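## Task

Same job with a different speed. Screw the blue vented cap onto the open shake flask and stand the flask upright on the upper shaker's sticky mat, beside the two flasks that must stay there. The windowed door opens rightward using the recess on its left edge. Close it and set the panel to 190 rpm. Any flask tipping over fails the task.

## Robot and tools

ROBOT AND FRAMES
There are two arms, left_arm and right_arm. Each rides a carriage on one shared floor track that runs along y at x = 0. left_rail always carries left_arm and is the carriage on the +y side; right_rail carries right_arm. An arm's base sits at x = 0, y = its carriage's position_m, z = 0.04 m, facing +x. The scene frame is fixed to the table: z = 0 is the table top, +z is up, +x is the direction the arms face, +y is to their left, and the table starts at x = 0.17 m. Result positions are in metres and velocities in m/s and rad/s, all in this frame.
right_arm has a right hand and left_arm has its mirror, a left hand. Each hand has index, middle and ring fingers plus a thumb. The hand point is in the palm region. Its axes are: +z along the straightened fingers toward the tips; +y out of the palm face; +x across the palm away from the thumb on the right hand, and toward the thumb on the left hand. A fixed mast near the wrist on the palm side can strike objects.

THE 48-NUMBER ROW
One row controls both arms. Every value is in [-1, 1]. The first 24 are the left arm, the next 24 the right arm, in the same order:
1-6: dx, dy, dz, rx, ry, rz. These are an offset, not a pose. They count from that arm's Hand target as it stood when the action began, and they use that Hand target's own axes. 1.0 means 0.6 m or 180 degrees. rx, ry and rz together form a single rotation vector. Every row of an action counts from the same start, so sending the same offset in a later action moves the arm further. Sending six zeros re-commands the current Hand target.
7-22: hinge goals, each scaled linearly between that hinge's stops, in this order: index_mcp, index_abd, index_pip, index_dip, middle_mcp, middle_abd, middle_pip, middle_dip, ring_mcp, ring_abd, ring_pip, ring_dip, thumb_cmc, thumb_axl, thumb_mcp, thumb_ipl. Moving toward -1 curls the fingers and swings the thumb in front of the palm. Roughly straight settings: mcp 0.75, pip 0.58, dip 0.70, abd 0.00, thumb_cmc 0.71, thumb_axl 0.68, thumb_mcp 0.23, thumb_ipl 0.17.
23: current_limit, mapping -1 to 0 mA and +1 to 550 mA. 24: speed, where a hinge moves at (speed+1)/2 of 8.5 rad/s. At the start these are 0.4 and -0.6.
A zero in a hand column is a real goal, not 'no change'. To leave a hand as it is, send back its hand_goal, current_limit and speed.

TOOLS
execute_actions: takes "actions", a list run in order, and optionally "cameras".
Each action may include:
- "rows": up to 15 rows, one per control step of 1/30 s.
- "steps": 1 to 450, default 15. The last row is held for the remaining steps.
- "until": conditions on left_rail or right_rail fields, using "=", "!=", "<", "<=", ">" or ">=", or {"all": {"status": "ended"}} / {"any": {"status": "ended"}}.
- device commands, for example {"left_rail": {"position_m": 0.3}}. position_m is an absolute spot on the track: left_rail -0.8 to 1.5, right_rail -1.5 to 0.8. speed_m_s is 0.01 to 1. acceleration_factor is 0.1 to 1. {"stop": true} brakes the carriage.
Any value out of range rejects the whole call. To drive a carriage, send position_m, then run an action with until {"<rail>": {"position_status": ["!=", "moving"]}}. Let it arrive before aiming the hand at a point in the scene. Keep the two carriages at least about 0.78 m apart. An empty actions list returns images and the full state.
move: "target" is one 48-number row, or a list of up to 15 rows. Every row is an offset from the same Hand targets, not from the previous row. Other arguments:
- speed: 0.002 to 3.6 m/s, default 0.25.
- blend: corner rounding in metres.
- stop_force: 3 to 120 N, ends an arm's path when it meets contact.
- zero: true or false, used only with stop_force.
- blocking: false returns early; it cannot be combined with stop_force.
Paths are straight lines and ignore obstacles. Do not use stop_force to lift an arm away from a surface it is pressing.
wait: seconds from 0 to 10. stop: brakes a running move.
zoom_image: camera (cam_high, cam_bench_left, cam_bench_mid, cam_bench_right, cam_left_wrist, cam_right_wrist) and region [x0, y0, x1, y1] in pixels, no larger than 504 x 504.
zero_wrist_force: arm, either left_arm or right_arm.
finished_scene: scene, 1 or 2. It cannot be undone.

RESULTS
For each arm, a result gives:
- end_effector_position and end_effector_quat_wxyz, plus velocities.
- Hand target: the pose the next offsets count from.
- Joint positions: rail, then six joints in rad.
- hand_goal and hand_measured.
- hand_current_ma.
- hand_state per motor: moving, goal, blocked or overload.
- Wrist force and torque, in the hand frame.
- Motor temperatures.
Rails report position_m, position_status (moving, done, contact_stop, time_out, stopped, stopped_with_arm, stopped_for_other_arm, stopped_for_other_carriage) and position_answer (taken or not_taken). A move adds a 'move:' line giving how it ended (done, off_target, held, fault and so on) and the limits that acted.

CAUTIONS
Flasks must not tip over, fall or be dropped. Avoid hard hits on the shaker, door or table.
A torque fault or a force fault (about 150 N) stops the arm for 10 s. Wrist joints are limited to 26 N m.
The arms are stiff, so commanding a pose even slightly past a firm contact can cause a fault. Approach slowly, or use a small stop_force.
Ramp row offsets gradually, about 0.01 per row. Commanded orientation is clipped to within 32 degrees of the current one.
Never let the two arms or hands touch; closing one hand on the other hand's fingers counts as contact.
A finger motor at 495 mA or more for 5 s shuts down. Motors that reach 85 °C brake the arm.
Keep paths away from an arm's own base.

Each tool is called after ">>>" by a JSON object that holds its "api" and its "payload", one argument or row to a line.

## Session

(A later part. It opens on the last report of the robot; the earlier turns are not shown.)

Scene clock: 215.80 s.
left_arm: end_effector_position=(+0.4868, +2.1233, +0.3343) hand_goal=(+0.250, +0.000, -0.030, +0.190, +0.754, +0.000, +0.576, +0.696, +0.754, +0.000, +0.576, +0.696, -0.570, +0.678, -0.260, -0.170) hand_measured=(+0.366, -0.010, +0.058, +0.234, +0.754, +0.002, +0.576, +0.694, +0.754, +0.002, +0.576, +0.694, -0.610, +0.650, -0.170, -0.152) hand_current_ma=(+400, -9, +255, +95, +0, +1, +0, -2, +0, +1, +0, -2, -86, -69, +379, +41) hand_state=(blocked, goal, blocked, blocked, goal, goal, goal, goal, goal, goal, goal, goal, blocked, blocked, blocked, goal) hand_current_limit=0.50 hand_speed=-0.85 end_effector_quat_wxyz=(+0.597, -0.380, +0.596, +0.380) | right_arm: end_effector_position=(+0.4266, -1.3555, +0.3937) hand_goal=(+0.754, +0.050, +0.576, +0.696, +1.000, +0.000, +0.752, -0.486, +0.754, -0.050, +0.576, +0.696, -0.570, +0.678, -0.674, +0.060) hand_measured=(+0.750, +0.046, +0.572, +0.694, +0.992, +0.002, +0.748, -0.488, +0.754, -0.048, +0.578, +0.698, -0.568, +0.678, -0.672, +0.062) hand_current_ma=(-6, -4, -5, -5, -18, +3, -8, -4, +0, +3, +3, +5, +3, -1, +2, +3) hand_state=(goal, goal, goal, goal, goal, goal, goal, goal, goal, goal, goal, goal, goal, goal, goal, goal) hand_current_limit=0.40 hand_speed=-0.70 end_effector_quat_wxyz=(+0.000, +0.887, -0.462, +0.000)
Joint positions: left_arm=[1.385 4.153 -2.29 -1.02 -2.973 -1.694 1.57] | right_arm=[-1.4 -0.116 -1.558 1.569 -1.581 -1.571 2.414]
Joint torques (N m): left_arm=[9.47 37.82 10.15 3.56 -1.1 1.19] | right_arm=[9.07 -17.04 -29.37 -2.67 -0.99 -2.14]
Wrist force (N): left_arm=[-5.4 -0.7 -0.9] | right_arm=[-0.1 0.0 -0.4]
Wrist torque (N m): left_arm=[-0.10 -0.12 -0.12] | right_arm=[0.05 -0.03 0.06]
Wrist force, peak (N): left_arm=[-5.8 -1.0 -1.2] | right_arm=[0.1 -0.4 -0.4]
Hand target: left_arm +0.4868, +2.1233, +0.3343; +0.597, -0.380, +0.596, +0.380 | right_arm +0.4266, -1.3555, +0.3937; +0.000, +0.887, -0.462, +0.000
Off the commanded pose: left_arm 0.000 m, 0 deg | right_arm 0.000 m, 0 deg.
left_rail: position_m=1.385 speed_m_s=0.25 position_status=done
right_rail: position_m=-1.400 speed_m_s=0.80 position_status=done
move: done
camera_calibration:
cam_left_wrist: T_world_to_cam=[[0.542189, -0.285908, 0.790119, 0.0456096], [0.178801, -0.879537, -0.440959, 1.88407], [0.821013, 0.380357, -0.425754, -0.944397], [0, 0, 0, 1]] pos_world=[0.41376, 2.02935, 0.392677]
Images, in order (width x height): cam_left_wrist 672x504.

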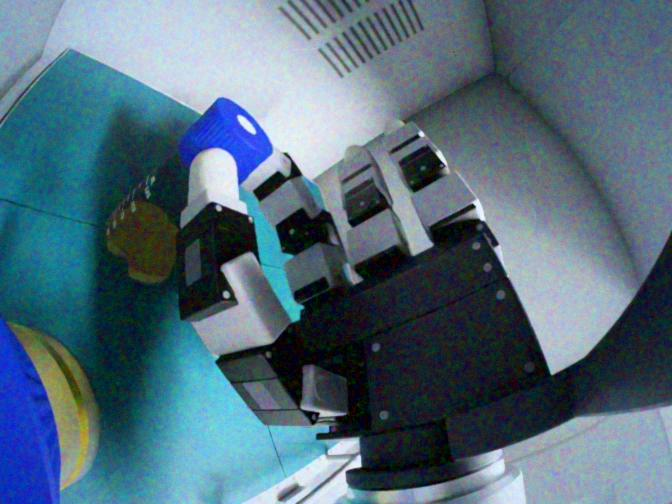

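>>> {"api": "execute_actions", "payload": {
  "actions": [
    {"rows":[[0,0,0,0,0,0,0.42,0,0.05,0.22,0.754,0,0.576,0.696,0.754,0,0.576,0.696,-0.571,0.678,-0.08,-0.12,0.5,-0.85,0,0,0,0,0,0,0.754,0.05,0.576,0.696,1.0,0,0.752,-0.486,0.754,-0.05,0.576,0.696,-0.571,0.678,-0.674,0.059,0.4,-0.7]],"steps":25},
    {"rows":[[0,0,0,0,0,0,0.65,0,0.14,0.25,0.754,0,0.576,0.696,0.754,0,0.576,0.696,-0.571,0.678,0.15,-0.05,0.5,-0.8,0,0,0,0,0,0,0.754,0.05,0.576,0.696,1.0,0,0.752,-0.486,0.754,-0.05,0.576,0.696,-0.571,0.678,-0.674,0.059,0.4,-0.7]],"steps":30}
  ],
  "cameras": ["cam_left_wrist"]
}}

Scene clock: 218.33 s.
left_arm: end_effector_position=(+0.4868, +2.1233, +0.3343) hand_goal=(+0.650, +0.000, +0.140, +0.250, +0.754, +0.000, +0.576, +0.696, +0.754, +0.000, +0.576, +0.696, -0.570, +0.678, +0.150, -0.050) hand_measured=(+0.648, +0.002, +0.138, +0.248, +0.754, +0.002, +0.576, +0.694, +0.754, +0.002, +0.576, +0.694, -0.562, +0.678, +0.148, -0.052) hand_current_ma=(-2, +0, -2, -2, +0, +1, +0, -2, +0, +1, +0, -2, +8, +0, -2, -2) hand_state=(goal, goal, goal, goal, goal, goal, goal, goal, goal, goal, goal, goal, goal, goal, goal, goal) hand_current_limit=0.50 hand_speed=-0.80 end_effector_quat_wxyz=(+0.597, -0.380, +0.596, +0.380) | right_arm: end_effector_position=(+0.4266, -1.3555, +0.3937) hand_goal=(+0.754, +0.050, +0.576, +0.696, +1.000, +0.000, +0.752, -0.486, +0.754, -0.050, +0.576, +0.696, -0.570, +0.678, -0.674, +0.060) hand_measured=(+0.750, +0.046, +0.572, +0.694, +0.992, +0.002, +0.748, -0.488, +0.754, -0.048, +0.578, +0.698, -0.568, +0.678, -0.672, +0.062) hand_current_ma=(-6, -4, -5, -5, -18, +3, -8, -4, +0, +3, +3, +5, +3, -1, +2, +3) hand_state=(goal, goal, goal, goal, goal, goal, goal, goal, goal, goal, goal, goal, goal, goal, goal, goal) hand_current_limit=0.40 hand_speed=-0.70 end_effector_quat_wxyz=(+0.000, +0.887, -0.462, +0.000)
Joint positions: left_arm=[1.385 4.153 -2.29 -1.02 -2.973 -1.694 1.57] | right_arm=[-1.4 -0.116 -1.558 1.569 -1.581 -1.571 2.414]
Joint torques (N m): left_arm=[10.57 54.87 22.69 3.37 -0.83 1.38] | right_arm=[10.53 -17.28 -29.98 -3.11 -1.09 -2.2]
Wrist force (N): left_arm=[-1.0 -0.3 -0.3] | right_arm=[0.0 -0.4 -0.3]
Wrist torque (N m): left_arm=[-0.09 -0.05 -0.18] | right_arm=[0.00 -0.04 0.06]
Wrist force, peak (N): left_arm=[-6.0 -0.8 -0.8] | right_arm=[0.2 -0.6 -0.4]
Hand target: left_arm +0.4868, +2.1233, +0.3343; +0.597, -0.380, +0.596, +0.380 | right_arm +0.4266, -1.3555, +0.3937; +0.000, +0.887, -0.462, +0.000
Off the commanded pose: left_arm 0.000 m, 0 deg | right_arm 0.000 m, 0 deg.
left_rail: position_m=1.385 speed_m_s=0.25 position_status=done
right_rail: position_m=-1.400 speed_m_s=0.80 position_status=done
camera_calibration:
cam_left_wrist: T_world_to_cam=[[0.542189, -0.285908, 0.790119, 0.0456096], [0.178801, -0.879537, -0.440959, 1.88407], [0.821013, 0.380357, -0.425754, -0.944397], [0, 0, 0, 1]] pos_world=[0.41376, 2.02935, 0.392677]
Images, in order (width x height): cam_left_wrist 672x504.

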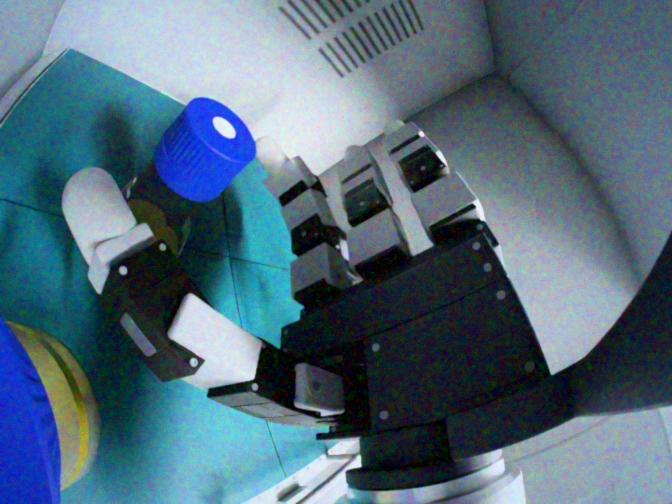

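>>> {"api": "move", "payload": {
  "target": [-0.165,0,0,0,0,0,0.65,0,0.14,0.25,0.754,0,0.576,0.696,0.754,0,0.576,0.696,-0.571,0.678,0.15,-0.05,0.5,-0.8,0,0,0,0,0,0,0.754,0.05,0.576,0.696,1.0,0,0.752,-0.486,0.754,-0.05,0.576,0.696,-0.571,0.678,-0.674,0.059,0.4,-0.7],
  "speed": 0.1,
  "cameras": ["cam_left_wrist"]
}}

>>> {"api": "execute_actions", "payload": {
  "actions": [
    {"left_rail":{"position_m":1.0,"speed_m_s":0.4,"acceleration_factor":0.6},"steps":90,"until":{"left_rail":{"position_status":["!=","moving"]}}}
  ],
  "cameras": ["cam_left_wrist"]
}}

Scene clock: 222.73 s.
left_arm: end_effector_position=(+0.4866, +2.1233, +0.4333) hand_goal=(+0.650, +0.000, +0.140, +0.250, +0.754, +0.000, +0.576, +0.696, +0.754, +0.000, +0.576, +0.696, -0.570, +0.678, +0.150, -0.050) hand_measured=(+0.648, +0.002, +0.138, +0.248, +0.754, +0.002, +0.576, +0.694, +0.754, +0.002, +0.576, +0.694, -0.562, +0.678, +0.148, -0.052) hand_current_ma=(-2, +1, -2, -2, +0, +1, +0, -2, +0, +1, +0, -2, +8, +0, -2, -2) hand_state=(goal, goal, goal, goal, goal, goal, goal, goal, goal, goal, goal, goal, goal, goal, goal, goal) hand_current_limit=0.50 hand_speed=-0.80 end_effector_quat_wxyz=(+0.597, -0.380, +0.596, +0.380) | right_arm: end_effector_position=(+0.4266, -1.3555, +0.3937) hand_goal=(+0.754, +0.050, +0.576, +0.696, +1.000, +0.000, +0.752, -0.486, +0.754, -0.050, +0.576, +0.696, -0.570, +0.678, -0.674, +0.060) hand_measured=(+0.750, +0.046, +0.572, +0.694, +0.992, +0.002, +0.748, -0.488, +0.754, -0.048, +0.578, +0.698, -0.568, +0.678, -0.672, +0.062) hand_current_ma=(-6, -4, -5, -5, -18, +3, -8, -4, +0, +3, +3, +5, +3, -1, +2, +3) hand_state=(goal, goal, goal, goal, goal, goal, goal, goal, goal, goal, goal, goal, goal, goal, goal, goal) hand_current_limit=0.40 hand_speed=-0.70 end_effector_quat_wxyz=(+0.000, +0.887, -0.462, +0.000)
Joint positions: left_arm=[1.385 4.153 -2.276 -0.791 -3.216 -1.694 1.57] | right_arm=[-1.4 -0.116 -1.558 1.569 -1.581 -1.571 2.414]
Joint torques (N m): left_arm=[-3.12 41.33 24.56 -0.48 -1.22 -1.54] | right_arm=[9.77 -17.17 -30.48 -2.79 -1.07 -2.26]
Wrist force (N): left_arm=[-0.5 -0.4 0.0] | right_arm=[0.2 -0.2 0.1]
Wrist torque (N m): left_arm=[-0.14 -0.09 -0.14] | right_arm=[-0.02 -0.07 0.07]
Wrist force, peak (N): left_arm=[-1.5 -0.4 0.3] | right_arm=[0.2 -0.8 -0.5]
Hand target: left_arm +0.4867, +2.1233, +0.4333; +0.597, -0.380, +0.596, +0.380 | right_arm +0.4266, -1.3555, +0.3937; +0.000, +0.887, -0.462, +0.000
Off the commanded pose: left_arm 0.000 m, 0 deg | right_arm 0.000 m, 0 deg.
left_rail: position_m=1.385 speed_m_s=0.25 position_status=done
right_rail: position_m=-1.400 speed_m_s=0.80 position_status=done
move: done
camera_calibration:
cam_left_wrist: T_world_to_cam=[[0.542232, -0.285887, 0.790097, -0.0325807], [0.178816, -0.87953, -0.440966, 1.92765], [0.820981, 0.380388, -0.425788, -0.902078], [0, 0, 0, 1]] pos_world=[0.41356, 2.02925, 0.491677]
Images, in order (width x height): cam_left_wrist 672x504.

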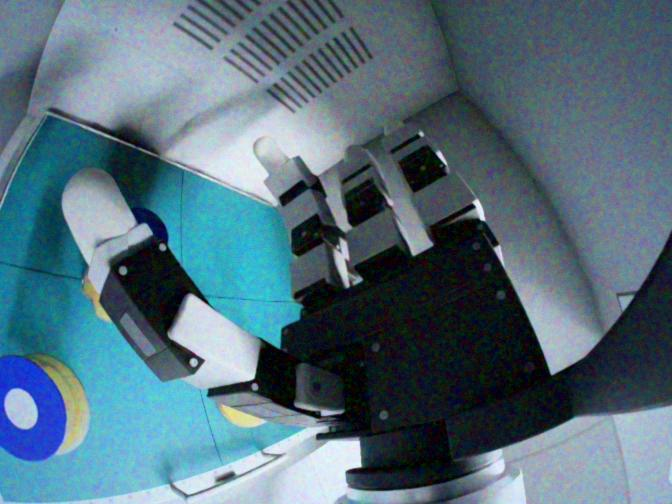

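Scene clock: 225.10 s.
left_arm: end_effector_position=(+0.4867, +1.7383, +0.4333) hand_goal=(+0.650, +0.000, +0.140, +0.250, +0.754, +0.000, +0.576, +0.696, +0.754, +0.000, +0.576, +0.696, -0.570, +0.678, +0.150, -0.050) hand_measured=(+0.648, +0.002, +0.138, +0.248, +0.754, +0.002, +0.576, +0.694, +0.754, +0.002, +0.576, +0.694, -0.562, +0.678, +0.148, -0.052) hand_current_ma=(-2, +1, -2, -2, +0, +1, +0, -2, +0, +1, +0, -2, +8, +0, -1, -2) hand_state=(goal, goal, goal, goal, goal, goal, goal, goal, goal, goal, goal, goal, goal, goal, goal, goal) hand_current_limit=0.50 hand_speed=-0.80 end_effector_quat_wxyz=(+0.597, -0.380, +0.596, +0.380) | right_arm: end_effector_position=(+0.4266, -1.3555, +0.3937) hand_goal=(+0.754, +0.050, +0.576, +0.696, +1.000, +0.000, +0.752, -0.486, +0.754, -0.050, +0.576, +0.696, -0.570, +0.678, -0.674, +0.060) hand_measured=(+0.750, +0.046, +0.572, +0.694, +0.992, +0.002, +0.748, -0.488, +0.754, -0.048, +0.578, +0.698, -0.568, +0.678, -0.672, +0.062) hand_current_ma=(-6, -4, -5, -5, -18, +3, -8, -4, +0, +3, +3, +5, +3, -1, +2, +3) hand_state=(goal, goal, goal, goal, goal, goal, goal, goal, goal, goal, goal, goal, goal, goal, goal, goal) hand_current_limit=0.40 hand_speed=-0.70 end_effector_quat_wxyz=(+0.000, +0.887, -0.462, +0.000)
Joint positions: left_arm=[1 4.153 -2.276 -0.79 -3.216 -1.694 1.57] | right_arm=[-1.4 -0.116 -1.558 1.569 -1.581 -1.571 2.414]
Joint torques (N m): left_arm=[8.1 48.13 18.8 0.89 -0.73 -1.57] | right_arm=[9.5 -17.07 -29.16 -3.08 -1.11 -2.09]
Wrist force (N): left_arm=[-1.0 -0.4 -0.1] | right_arm=[0.1 -0.1 0.0]
Wrist torque (N m): left_arm=[-0.13 -0.04 -0.18] | right_arm=[0.01 -0.07 0.08]
Wrist force, peak (N): left_arm=[-1.0 -0.8 -0.2] | right_arm=[0.4 -0.5 -0.2]
Hand target: left_arm +0.4867, +1.7383, +0.4333; +0.597, -0.380, +0.596, +0.380 | right_arm +0.4266, -1.3555, +0.3937; +0.000, +0.887, -0.462, +0.000
Off the commanded pose: left_arm 0.000 m, 0 deg | right_arm 0.000 m, 0 deg.
left_rail: position_m=1.000 speed_m_s=0.40 position_status=done
right_rail: position_m=-1.400 speed_m_s=0.80 position_status=done
camera_calibration:
cam_left_wrist: T_world_to_cam=[[0.542189, -0.285908, 0.790119, -0.142661], [0.178801, -0.879537, -0.440959, 1.58903], [0.821013, 0.380357, -0.425754, -0.75569], [0, 0, 0, 1]] pos_world=[0.41366, 1.64425, 0.491677]
Images, in order (width x height): cam_left_wrist 672x504.

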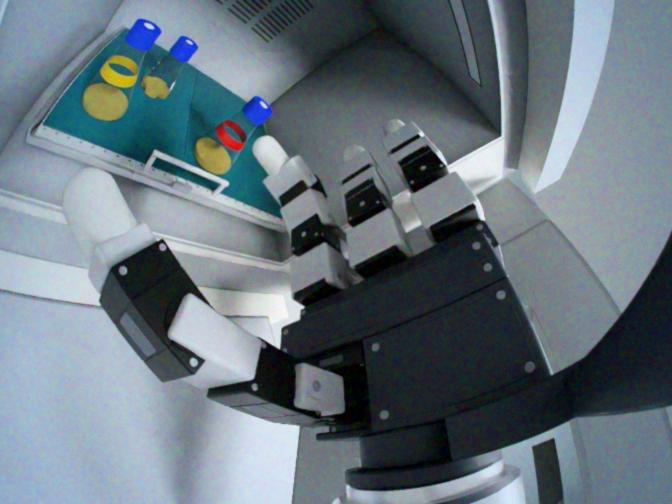

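>>> {"api": "move", "payload": {
  "target": [-0.028,0.2702,-0.4557,0.0556,0,0,0.754,0,0.576,0.696,0.754,0,0.576,0.696,0.754,0,0.576,0.696,0.714,0.678,0.226,0.168,0.5,-0.4,0,0,0,0,0,0,0.754,0.05,0.576,0.696,1.0,0,0.752,-0.486,0.754,-0.05,0.576,0.696,-0.571,0.678,-0.674,0.059,0.4,-0.7],
  "speed": 0.35,
  "blocking": false
}}

>>> {"api": "execute_actions", "payload": {
  "actions": [
    {"left_rail":{"position_m":0.5,"speed_m_s":0.6,"acceleration_factor":0.8},"steps":60}
  ],
  "cameras": ["cam_bench_left"]
}}

Scene clock: 226.23 s.
left_arm: end_effector_position=(+0.4042, +1.6847, +0.4411) hand_goal=(+0.754, +0.000, +0.576, +0.696, +0.754, +0.000, +0.576, +0.696, +0.754, +0.000, +0.576, +0.696, +0.714, +0.678, +0.226, +0.168) hand_measured=(+0.752, +0.002, +0.572, +0.694, +0.754, +0.002, +0.576, +0.694, +0.754, +0.002, +0.576, +0.694, +0.312, +0.678, +0.224, +0.166) hand_current_ma=(-1, +1, -2, -2, +0, +1, +0, -2, +0, +1, +0, -2, -54, +0, -2, -2) hand_state=(goal, goal, goal, goal, goal, goal, goal, goal, goal, goal, goal, goal, moving, goal, goal, goal) hand_current_limit=0.50 hand_speed=-0.40 end_effector_quat_wxyz=(+0.598, -0.375, +0.608, +0.365) end_effector_velocity=(-0.274, -0.190, +0.007) end_effector_angular_velocity=(-0.025, +0.010, -0.158) | right_arm: end_effector_position=(+0.4266, -1.3555, +0.3937) hand_goal=(+0.754, +0.050, +0.576, +0.696, +1.000, +0.000, +0.752, -0.486, +0.754, -0.050, +0.576, +0.696, -0.570, +0.678, -0.674, +0.060) hand_measured=(+0.750, +0.046, +0.572, +0.694, +0.992, +0.002, +0.748, -0.488, +0.754, -0.048, +0.578, +0.698, -0.568, +0.678, -0.672, +0.062) hand_current_ma=(-6, -4, -5, -5, -18, +3, -8, -4, +0, +3, +3, +5, +3, -1, +2, +3) hand_state=(goal, goal, goal, goal, goal, goal, goal, goal, goal, goal, goal, goal, goal, goal, goal, goal) hand_current_limit=0.40 hand_speed=-0.70 end_effector_quat_wxyz=(+0.000, +0.887, -0.462, +0.000)
Joint positions: left_arm=[1 4.239 -1.995 -1.201 -3.107 -1.574 1.565] | right_arm=[-1.4 -0.116 -1.558 1.569 -1.581 -1.571 2.414]
Joint velocities: left_arm=[0 0.343 0.882 -1.242 0.333 0.5 0.007] | right_arm=[within noise]
Joint torques (N m): left_arm=[15.81 60.37 0.27 5.87 2.18 1.92] | right_arm=[9.36 -17.59 -28.85 -3.02 -1.02 -2.17]
Wrist force (N): left_arm=[-0.5 -0.2 0.1] | right_arm=[0.1 0.0 -0.4]
Wrist torque (N m): left_arm=[-0.13 -0.11 -0.08] | right_arm=[0.05 -0.06 0.08]
Wrist force, peak (N): left_arm=[-0.9 -1.0 1.8] | right_arm=[0.3 -0.1 -0.6]
Hand target: left_arm +0.3649, +1.6550, +0.4410; +0.612, -0.356, +0.611, +0.356 | right_arm +0.4266, -1.3555, +0.3937; +0.000, +0.887, -0.462, +0.000
Off the commanded pose: left_arm 0.220 m, 8 deg | right_arm 0.000 m, 0 deg.
left_rail: position_m=1.000 speed_m_s=0.40 position_status=done
right_rail: position_m=-1.400 speed_m_s=0.80 position_status=done
move: running

Scene clock: 227.27 s.
left_arm: end_effector_position=(+0.2243, +1.3290, +0.4498) hand_goal=(+0.754, +0.000, +0.576, +0.696, +0.754, +0.000, +0.576, +0.696, +0.754, +0.000, +0.576, +0.696, +0.714, +0.678, +0.226, +0.168) hand_measured=(+0.752, +0.002, +0.572, +0.694, +0.754, +0.002, +0.576, +0.694, +0.754, +0.002, +0.576, +0.694, +0.710, +0.678, +0.224, +0.166) hand_current_ma=(-1, +1, -2, -2, +0, +1, +0, -2, +0, +1, +0, -2, -3, +0, -1, -2) hand_state=(goal, goal, goal, goal, goal, goal, goal, goal, goal, goal, goal, goal, goal, goal, goal, goal) hand_current_limit=0.50 hand_speed=-0.40 end_effector_quat_wxyz=(+0.628, -0.327, +0.627, +0.327) end_effector_velocity=(-0.001, -0.461, +0.001) end_effector_angular_velocity=(+0.002, -0.001, -0.004) | right_arm: end_effector_position=(+0.4266, -1.3555, +0.3937) hand_goal=(+0.754, +0.050, +0.576, +0.696, +1.000, +0.000, +0.752, -0.486, +0.754, -0.050, +0.576, +0.696, -0.570, +0.678, -0.674, +0.060) hand_measured=(+0.750, +0.046, +0.572, +0.694, +0.992, +0.002, +0.748, -0.488, +0.754, -0.048, +0.578, +0.698, -0.568, +0.678, -0.672, +0.062) hand_current_ma=(-6, -4, -5, -5, -18, +3, -8, -4, +0, +3, +3, +5, +3, -1, +2, +3) hand_state=(goal, goal, goal, goal, goal, goal, goal, goal, goal, goal, goal, goal, goal, goal, goal, goal) hand_current_limit=0.40 hand_speed=-0.70 end_effector_quat_wxyz=(+0.000, +0.887, -0.462, +0.000)
Joint positions: left_arm=[0.77 4.624 -1.444 -1.831 -3.007 -1.049 1.57] | right_arm=[-1.4 -0.116 -1.558 1.569 -1.581 -1.571 2.414]
Joint velocities: left_arm=[-0.461 0.006 0.003 -0.002 0.001 0.01 -0.001] | right_arm=[within noise]
Joint torques (N m): left_arm=[11.42 27.02 13.71 4.06 1.33 -1.69] | right_arm=[9.58 -17.29 -29.36 -3.11 -0.99 -2.17]
Wrist force (N): left_arm=[-0.5 0.2 0.6] | right_arm=[-0.2 -0.2 -0.1]
Wrist torque (N m): left_arm=[-0.11 -0.12 -0.06] | right_arm=[0.00 -0.01 0.04]
Wrist force, peak (N): left_arm=[-1.1 0.4 -1.3] | right_arm=[0.2 -0.6 -0.2]
Hand target: left_arm +0.2243, +1.3289, +0.4498; +0.628, -0.327, +0.627, +0.327 | right_arm +0.4266, -1.3555, +0.3937; +0.000, +0.887, -0.462, +0.000
Off the commanded pose: left_arm 0.000 m, 0 deg | right_arm 0.000 m, 0 deg.
left_rail: position_m=0.770 position_m_goal=0.500 speed_m_s=0.60 position_status=moving position_answer=taken
right_rail: position_m=-1.400 speed_m_s=0.80 position_status=done
earlier move: done
Images, in order (width x height): cam_bench_left 672x504.

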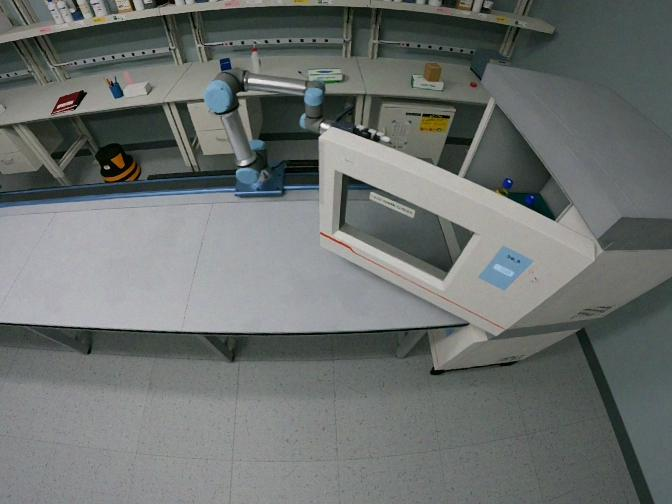

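>>> {"api": "execute_actions", "payload": {
  "actions": [
    {"steps":60,"until":{"left_rail":{"position_status":["!=","moving"]}}}
  ]
}}

>>> {"api": "move", "payload": {
  "target": [
    [0.25,-0.3152,0.0599,0,0,0,0.754,0,0.576,0.696,0.754,0,0.576,0.696,0.754,0,0.576,0.696,0.714,0.678,0.226,0.168,0.6,-0.4,0,0,0,0,0,0,0.754,0.05,0.576,0.696,1.0,0,0.752,-0.486,0.754,-0.05,0.576,0.696,-0.571,0.678,-0.674,0.059,0.4,-0.7],
    [0.3668,-0.3725,0.1815,0.0278,0,0,0.754,0,0.576,0.696,0.754,0,0.576,0.696,0.754,0,0.576,0.696,0.714,0.678,0.226,0.168,0.6,-0.4,0,0,0,0,0,0,0.754,0.05,0.576,0.696,1.0,0,0.752,-0.486,0.754,-0.05,0.576,0.696,-0.571,0.678,-0.674,0.059,0.4,-0.7],
    [0.3668,-0.2775,0.4727,0.0278,0,0,0.754,0,0.576,0.696,0.754,0,0.576,0.696,0.754,0,0.576,0.696,0.714,0.678,0.226,0.168,0.6,-0.4,0,0,0,0,0,0,0.754,0.05,0.576,0.696,1.0,0,0.752,-0.486,0.754,-0.05,0.576,0.696,-0.571,0.678,-0.674,0.059,0.4,-0.7]
  ],
  "speed": [0.4, 0.35, 0.25],
  "blend": [0.04, 0.04, 0],
  "cameras": ["cam_bench_left", "cam_left_wrist"]
}}

>>> {"api": "zoom_image", "payload": {
  "camera": "cam_bench_left",
  "region": [280, 80, 532, 332]
}}

Scene clock: 229.93 s.
left_arm: end_effector_position=(+0.2243, +1.0589, +0.4498) hand_goal=(+0.754, +0.000, +0.576, +0.696, +0.754, +0.000, +0.576, +0.696, +0.754, +0.000, +0.576, +0.696, +0.714, +0.678, +0.226, +0.168) hand_measured=(+0.752, +0.002, +0.572, +0.694, +0.754, +0.002, +0.576, +0.694, +0.754, +0.002, +0.576, +0.694, +0.712, +0.678, +0.224, +0.166) hand_current_ma=(-1, +1, -2, -2, +0, +1, +0, -2, +0, +1, +0, -2, -2, +0, -1, -2) hand_state=(goal, goal, goal, goal, goal, goal, goal, goal, goal, goal, goal, goal, goal, goal, goal, goal) hand_current_limit=0.50 hand_speed=-0.40 end_effector_quat_wxyz=(+0.628, -0.327, +0.627, +0.327) | right_arm: end_effector_position=(+0.4266, -1.3555, +0.3937) hand_goal=(+0.754, +0.050, +0.576, +0.696, +1.000, +0.000, +0.752, -0.486, +0.754, -0.050, +0.576, +0.696, -0.570, +0.678, -0.674, +0.060) hand_measured=(+0.750, +0.046, +0.572, +0.694, +0.992, +0.002, +0.748, -0.488, +0.754, -0.048, +0.578, +0.698, -0.568, +0.678, -0.672, +0.062) hand_current_ma=(-6, -4, -5, -5, -18, +3, -8, -4, +0, +3, +3, +5, +3, -1, +2, +3) hand_state=(goal, goal, goal, goal, goal, goal, goal, goal, goal, goal, goal, goal, goal, goal, goal, goal) hand_current_limit=0.40 hand_speed=-0.70 end_effector_quat_wxyz=(+0.000, +0.887, -0.462, +0.000)
Joint positions: left_arm=[0.5 4.624 -1.444 -1.831 -3.007 -1.048 1.57] | right_arm=[-1.4 -0.116 -1.558 1.569 -1.581 -1.571 2.414]
Joint torques (N m): left_arm=[10.68 11.84 25.28 2.11 1.44 -1.78] | right_arm=[9.73 -18.33 -29.08 -2.94 -1.07 -2.22]
Wrist force (N): left_arm=[-0.5 -0.2 0.3] | right_arm=[0.2 0.1 -0.2]
Wrist torque (N m): left_arm=[-0.12 -0.12 -0.06] | right_arm=[0.04 -0.06 0.09]
Wrist force, peak (N): left_arm=[-0.5 -1.0 -0.4] | right_arm=[-0.2 -0.5 -0.5]
Hand target: left_arm +0.2243, +1.0589, +0.4498; +0.628, -0.327, +0.627, +0.327 | right_arm +0.4266, -1.3555, +0.3937; +0.000, +0.887, -0.462, +0.000
Off the commanded pose: left_arm 0.000 m, 0 deg | right_arm 0.000 m, 0 deg.
left_rail: position_m=0.500 speed_m_s=0.60 position_status=done
right_rail: position_m=-1.400 speed_m_s=0.80 position_status=done

Scene clock: 232.30 s.
left_arm: end_effector_position=(+0.5235, +1.1958, +0.2301) hand_goal=(+0.754, +0.000, +0.576, +0.696, +0.754, +0.000, +0.576, +0.696, +0.754, +0.000, +0.576, +0.696, +0.714, +0.678, +0.226, +0.168) hand_measured=(+0.756, +0.002, +0.574, +0.694, +0.756, +0.002, +0.576, +0.694, +0.756, +0.002, +0.576, +0.694, +0.712, +0.678, +0.224, +0.166) hand_current_ma=(+2, +1, -2, -2, +2, +1, +0, -2, +2, +1, +0, -2, -1, +0, -1, -2) hand_state=(goal, goal, goal, goal, goal, goal, goal, goal, goal, goal, goal, goal, goal, goal, goal, goal) hand_current_limit=0.60 hand_speed=-0.40 end_effector_quat_wxyz=(+0.641, -0.299, +0.640, +0.299) | right_arm: end_effector_position=(+0.4266, -1.3555, +0.3937) hand_goal=(+0.754, +0.050, +0.576, +0.696, +1.000, +0.000, +0.752, -0.486, +0.754, -0.050, +0.576, +0.696, -0.570, +0.678, -0.674, +0.060) hand_measured=(+0.750, +0.046, +0.572, +0.694, +0.992, +0.002, +0.748, -0.488, +0.754, -0.048, +0.578, +0.698, -0.568, +0.678, -0.672, +0.062) hand_current_ma=(-6, -4, -5, -5, -18, +3, -8, -4, +0, +3, +3, +5, +3, -1, +2, +3) hand_state=(goal, goal, goal, goal, goal, goal, goal, goal, goal, goal, goal, goal, goal, goal, goal, goal) hand_current_limit=0.40 hand_speed=-0.70 end_effector_quat_wxyz=(+0.000, +0.887, -0.462, +0.000)
Joint positions: left_arm=[0.5 4.163 -2.276 -1.325 -2.681 -1.422 1.57] | right_arm=[-1.4 -0.116 -1.558 1.569 -1.581 -1.571 2.414]
Joint torques (N m): left_arm=[10.28 39.9 25.03 -0.43 -1.19 1.65] | right_arm=[10.28 -17.17 -29.8 -2.99 -1.05 -2.19]
Wrist force (N): left_arm=[-0.6 -0.1 0.1] | right_arm=[0.0 -0.2 -0.3]
Wrist torque (N m): left_arm=[-0.09 -0.13 -0.13] | right_arm=[0.01 -0.04 0.06]
Wrist force, peak (N): left_arm=[-0.8 -7.7 -1.4] | right_arm=[0.2 -0.7 -0.2]
Hand target: left_arm +0.5235, +1.1958, +0.2301; +0.641, -0.299, +0.640, +0.299 | right_arm +0.4266, -1.3555, +0.3937; +0.000, +0.887, -0.462, +0.000
Off the commanded pose: left_arm 0.000 m, 0 deg | right_arm 0.000 m, 0 deg.
left_rail: position_m=0.500 speed_m_s=0.60 position_status=done
right_rail: position_m=-1.400 speed_m_s=0.80 position_status=done
move: done
camera_calibration:
cam_left_wrist: T_world_to_cam=[[0.449678, -0.41679, 0.789985, 0.0479048], [-0.0551469, -0.895721, -0.441184, 1.15758], [0.891487, 0.154826, -0.425771, -0.433299], [0, 0, 0, 1]] pos_world=[0.428575, 1.12392, 0.288377]
Images, in order (width x height): cam_bench_left 672x504, cam_left_wrist 672x504.

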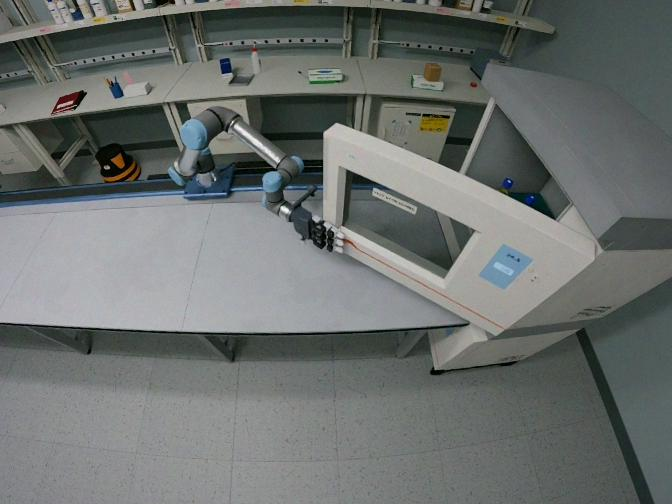

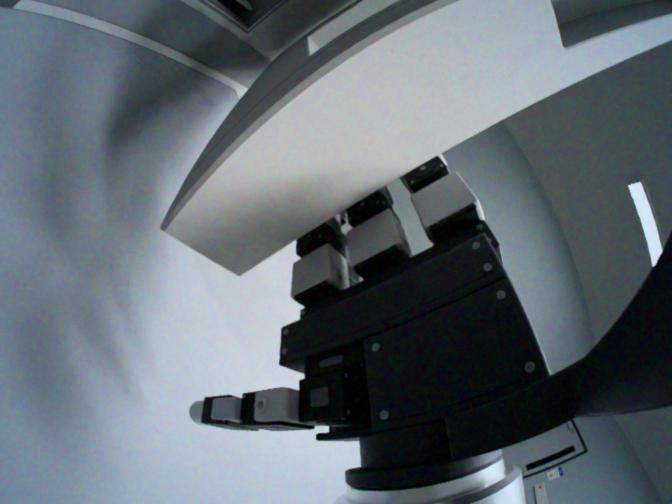

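Scaled by 2.000 from the camera's 672x504 image, which has a finer 960x720 frame.

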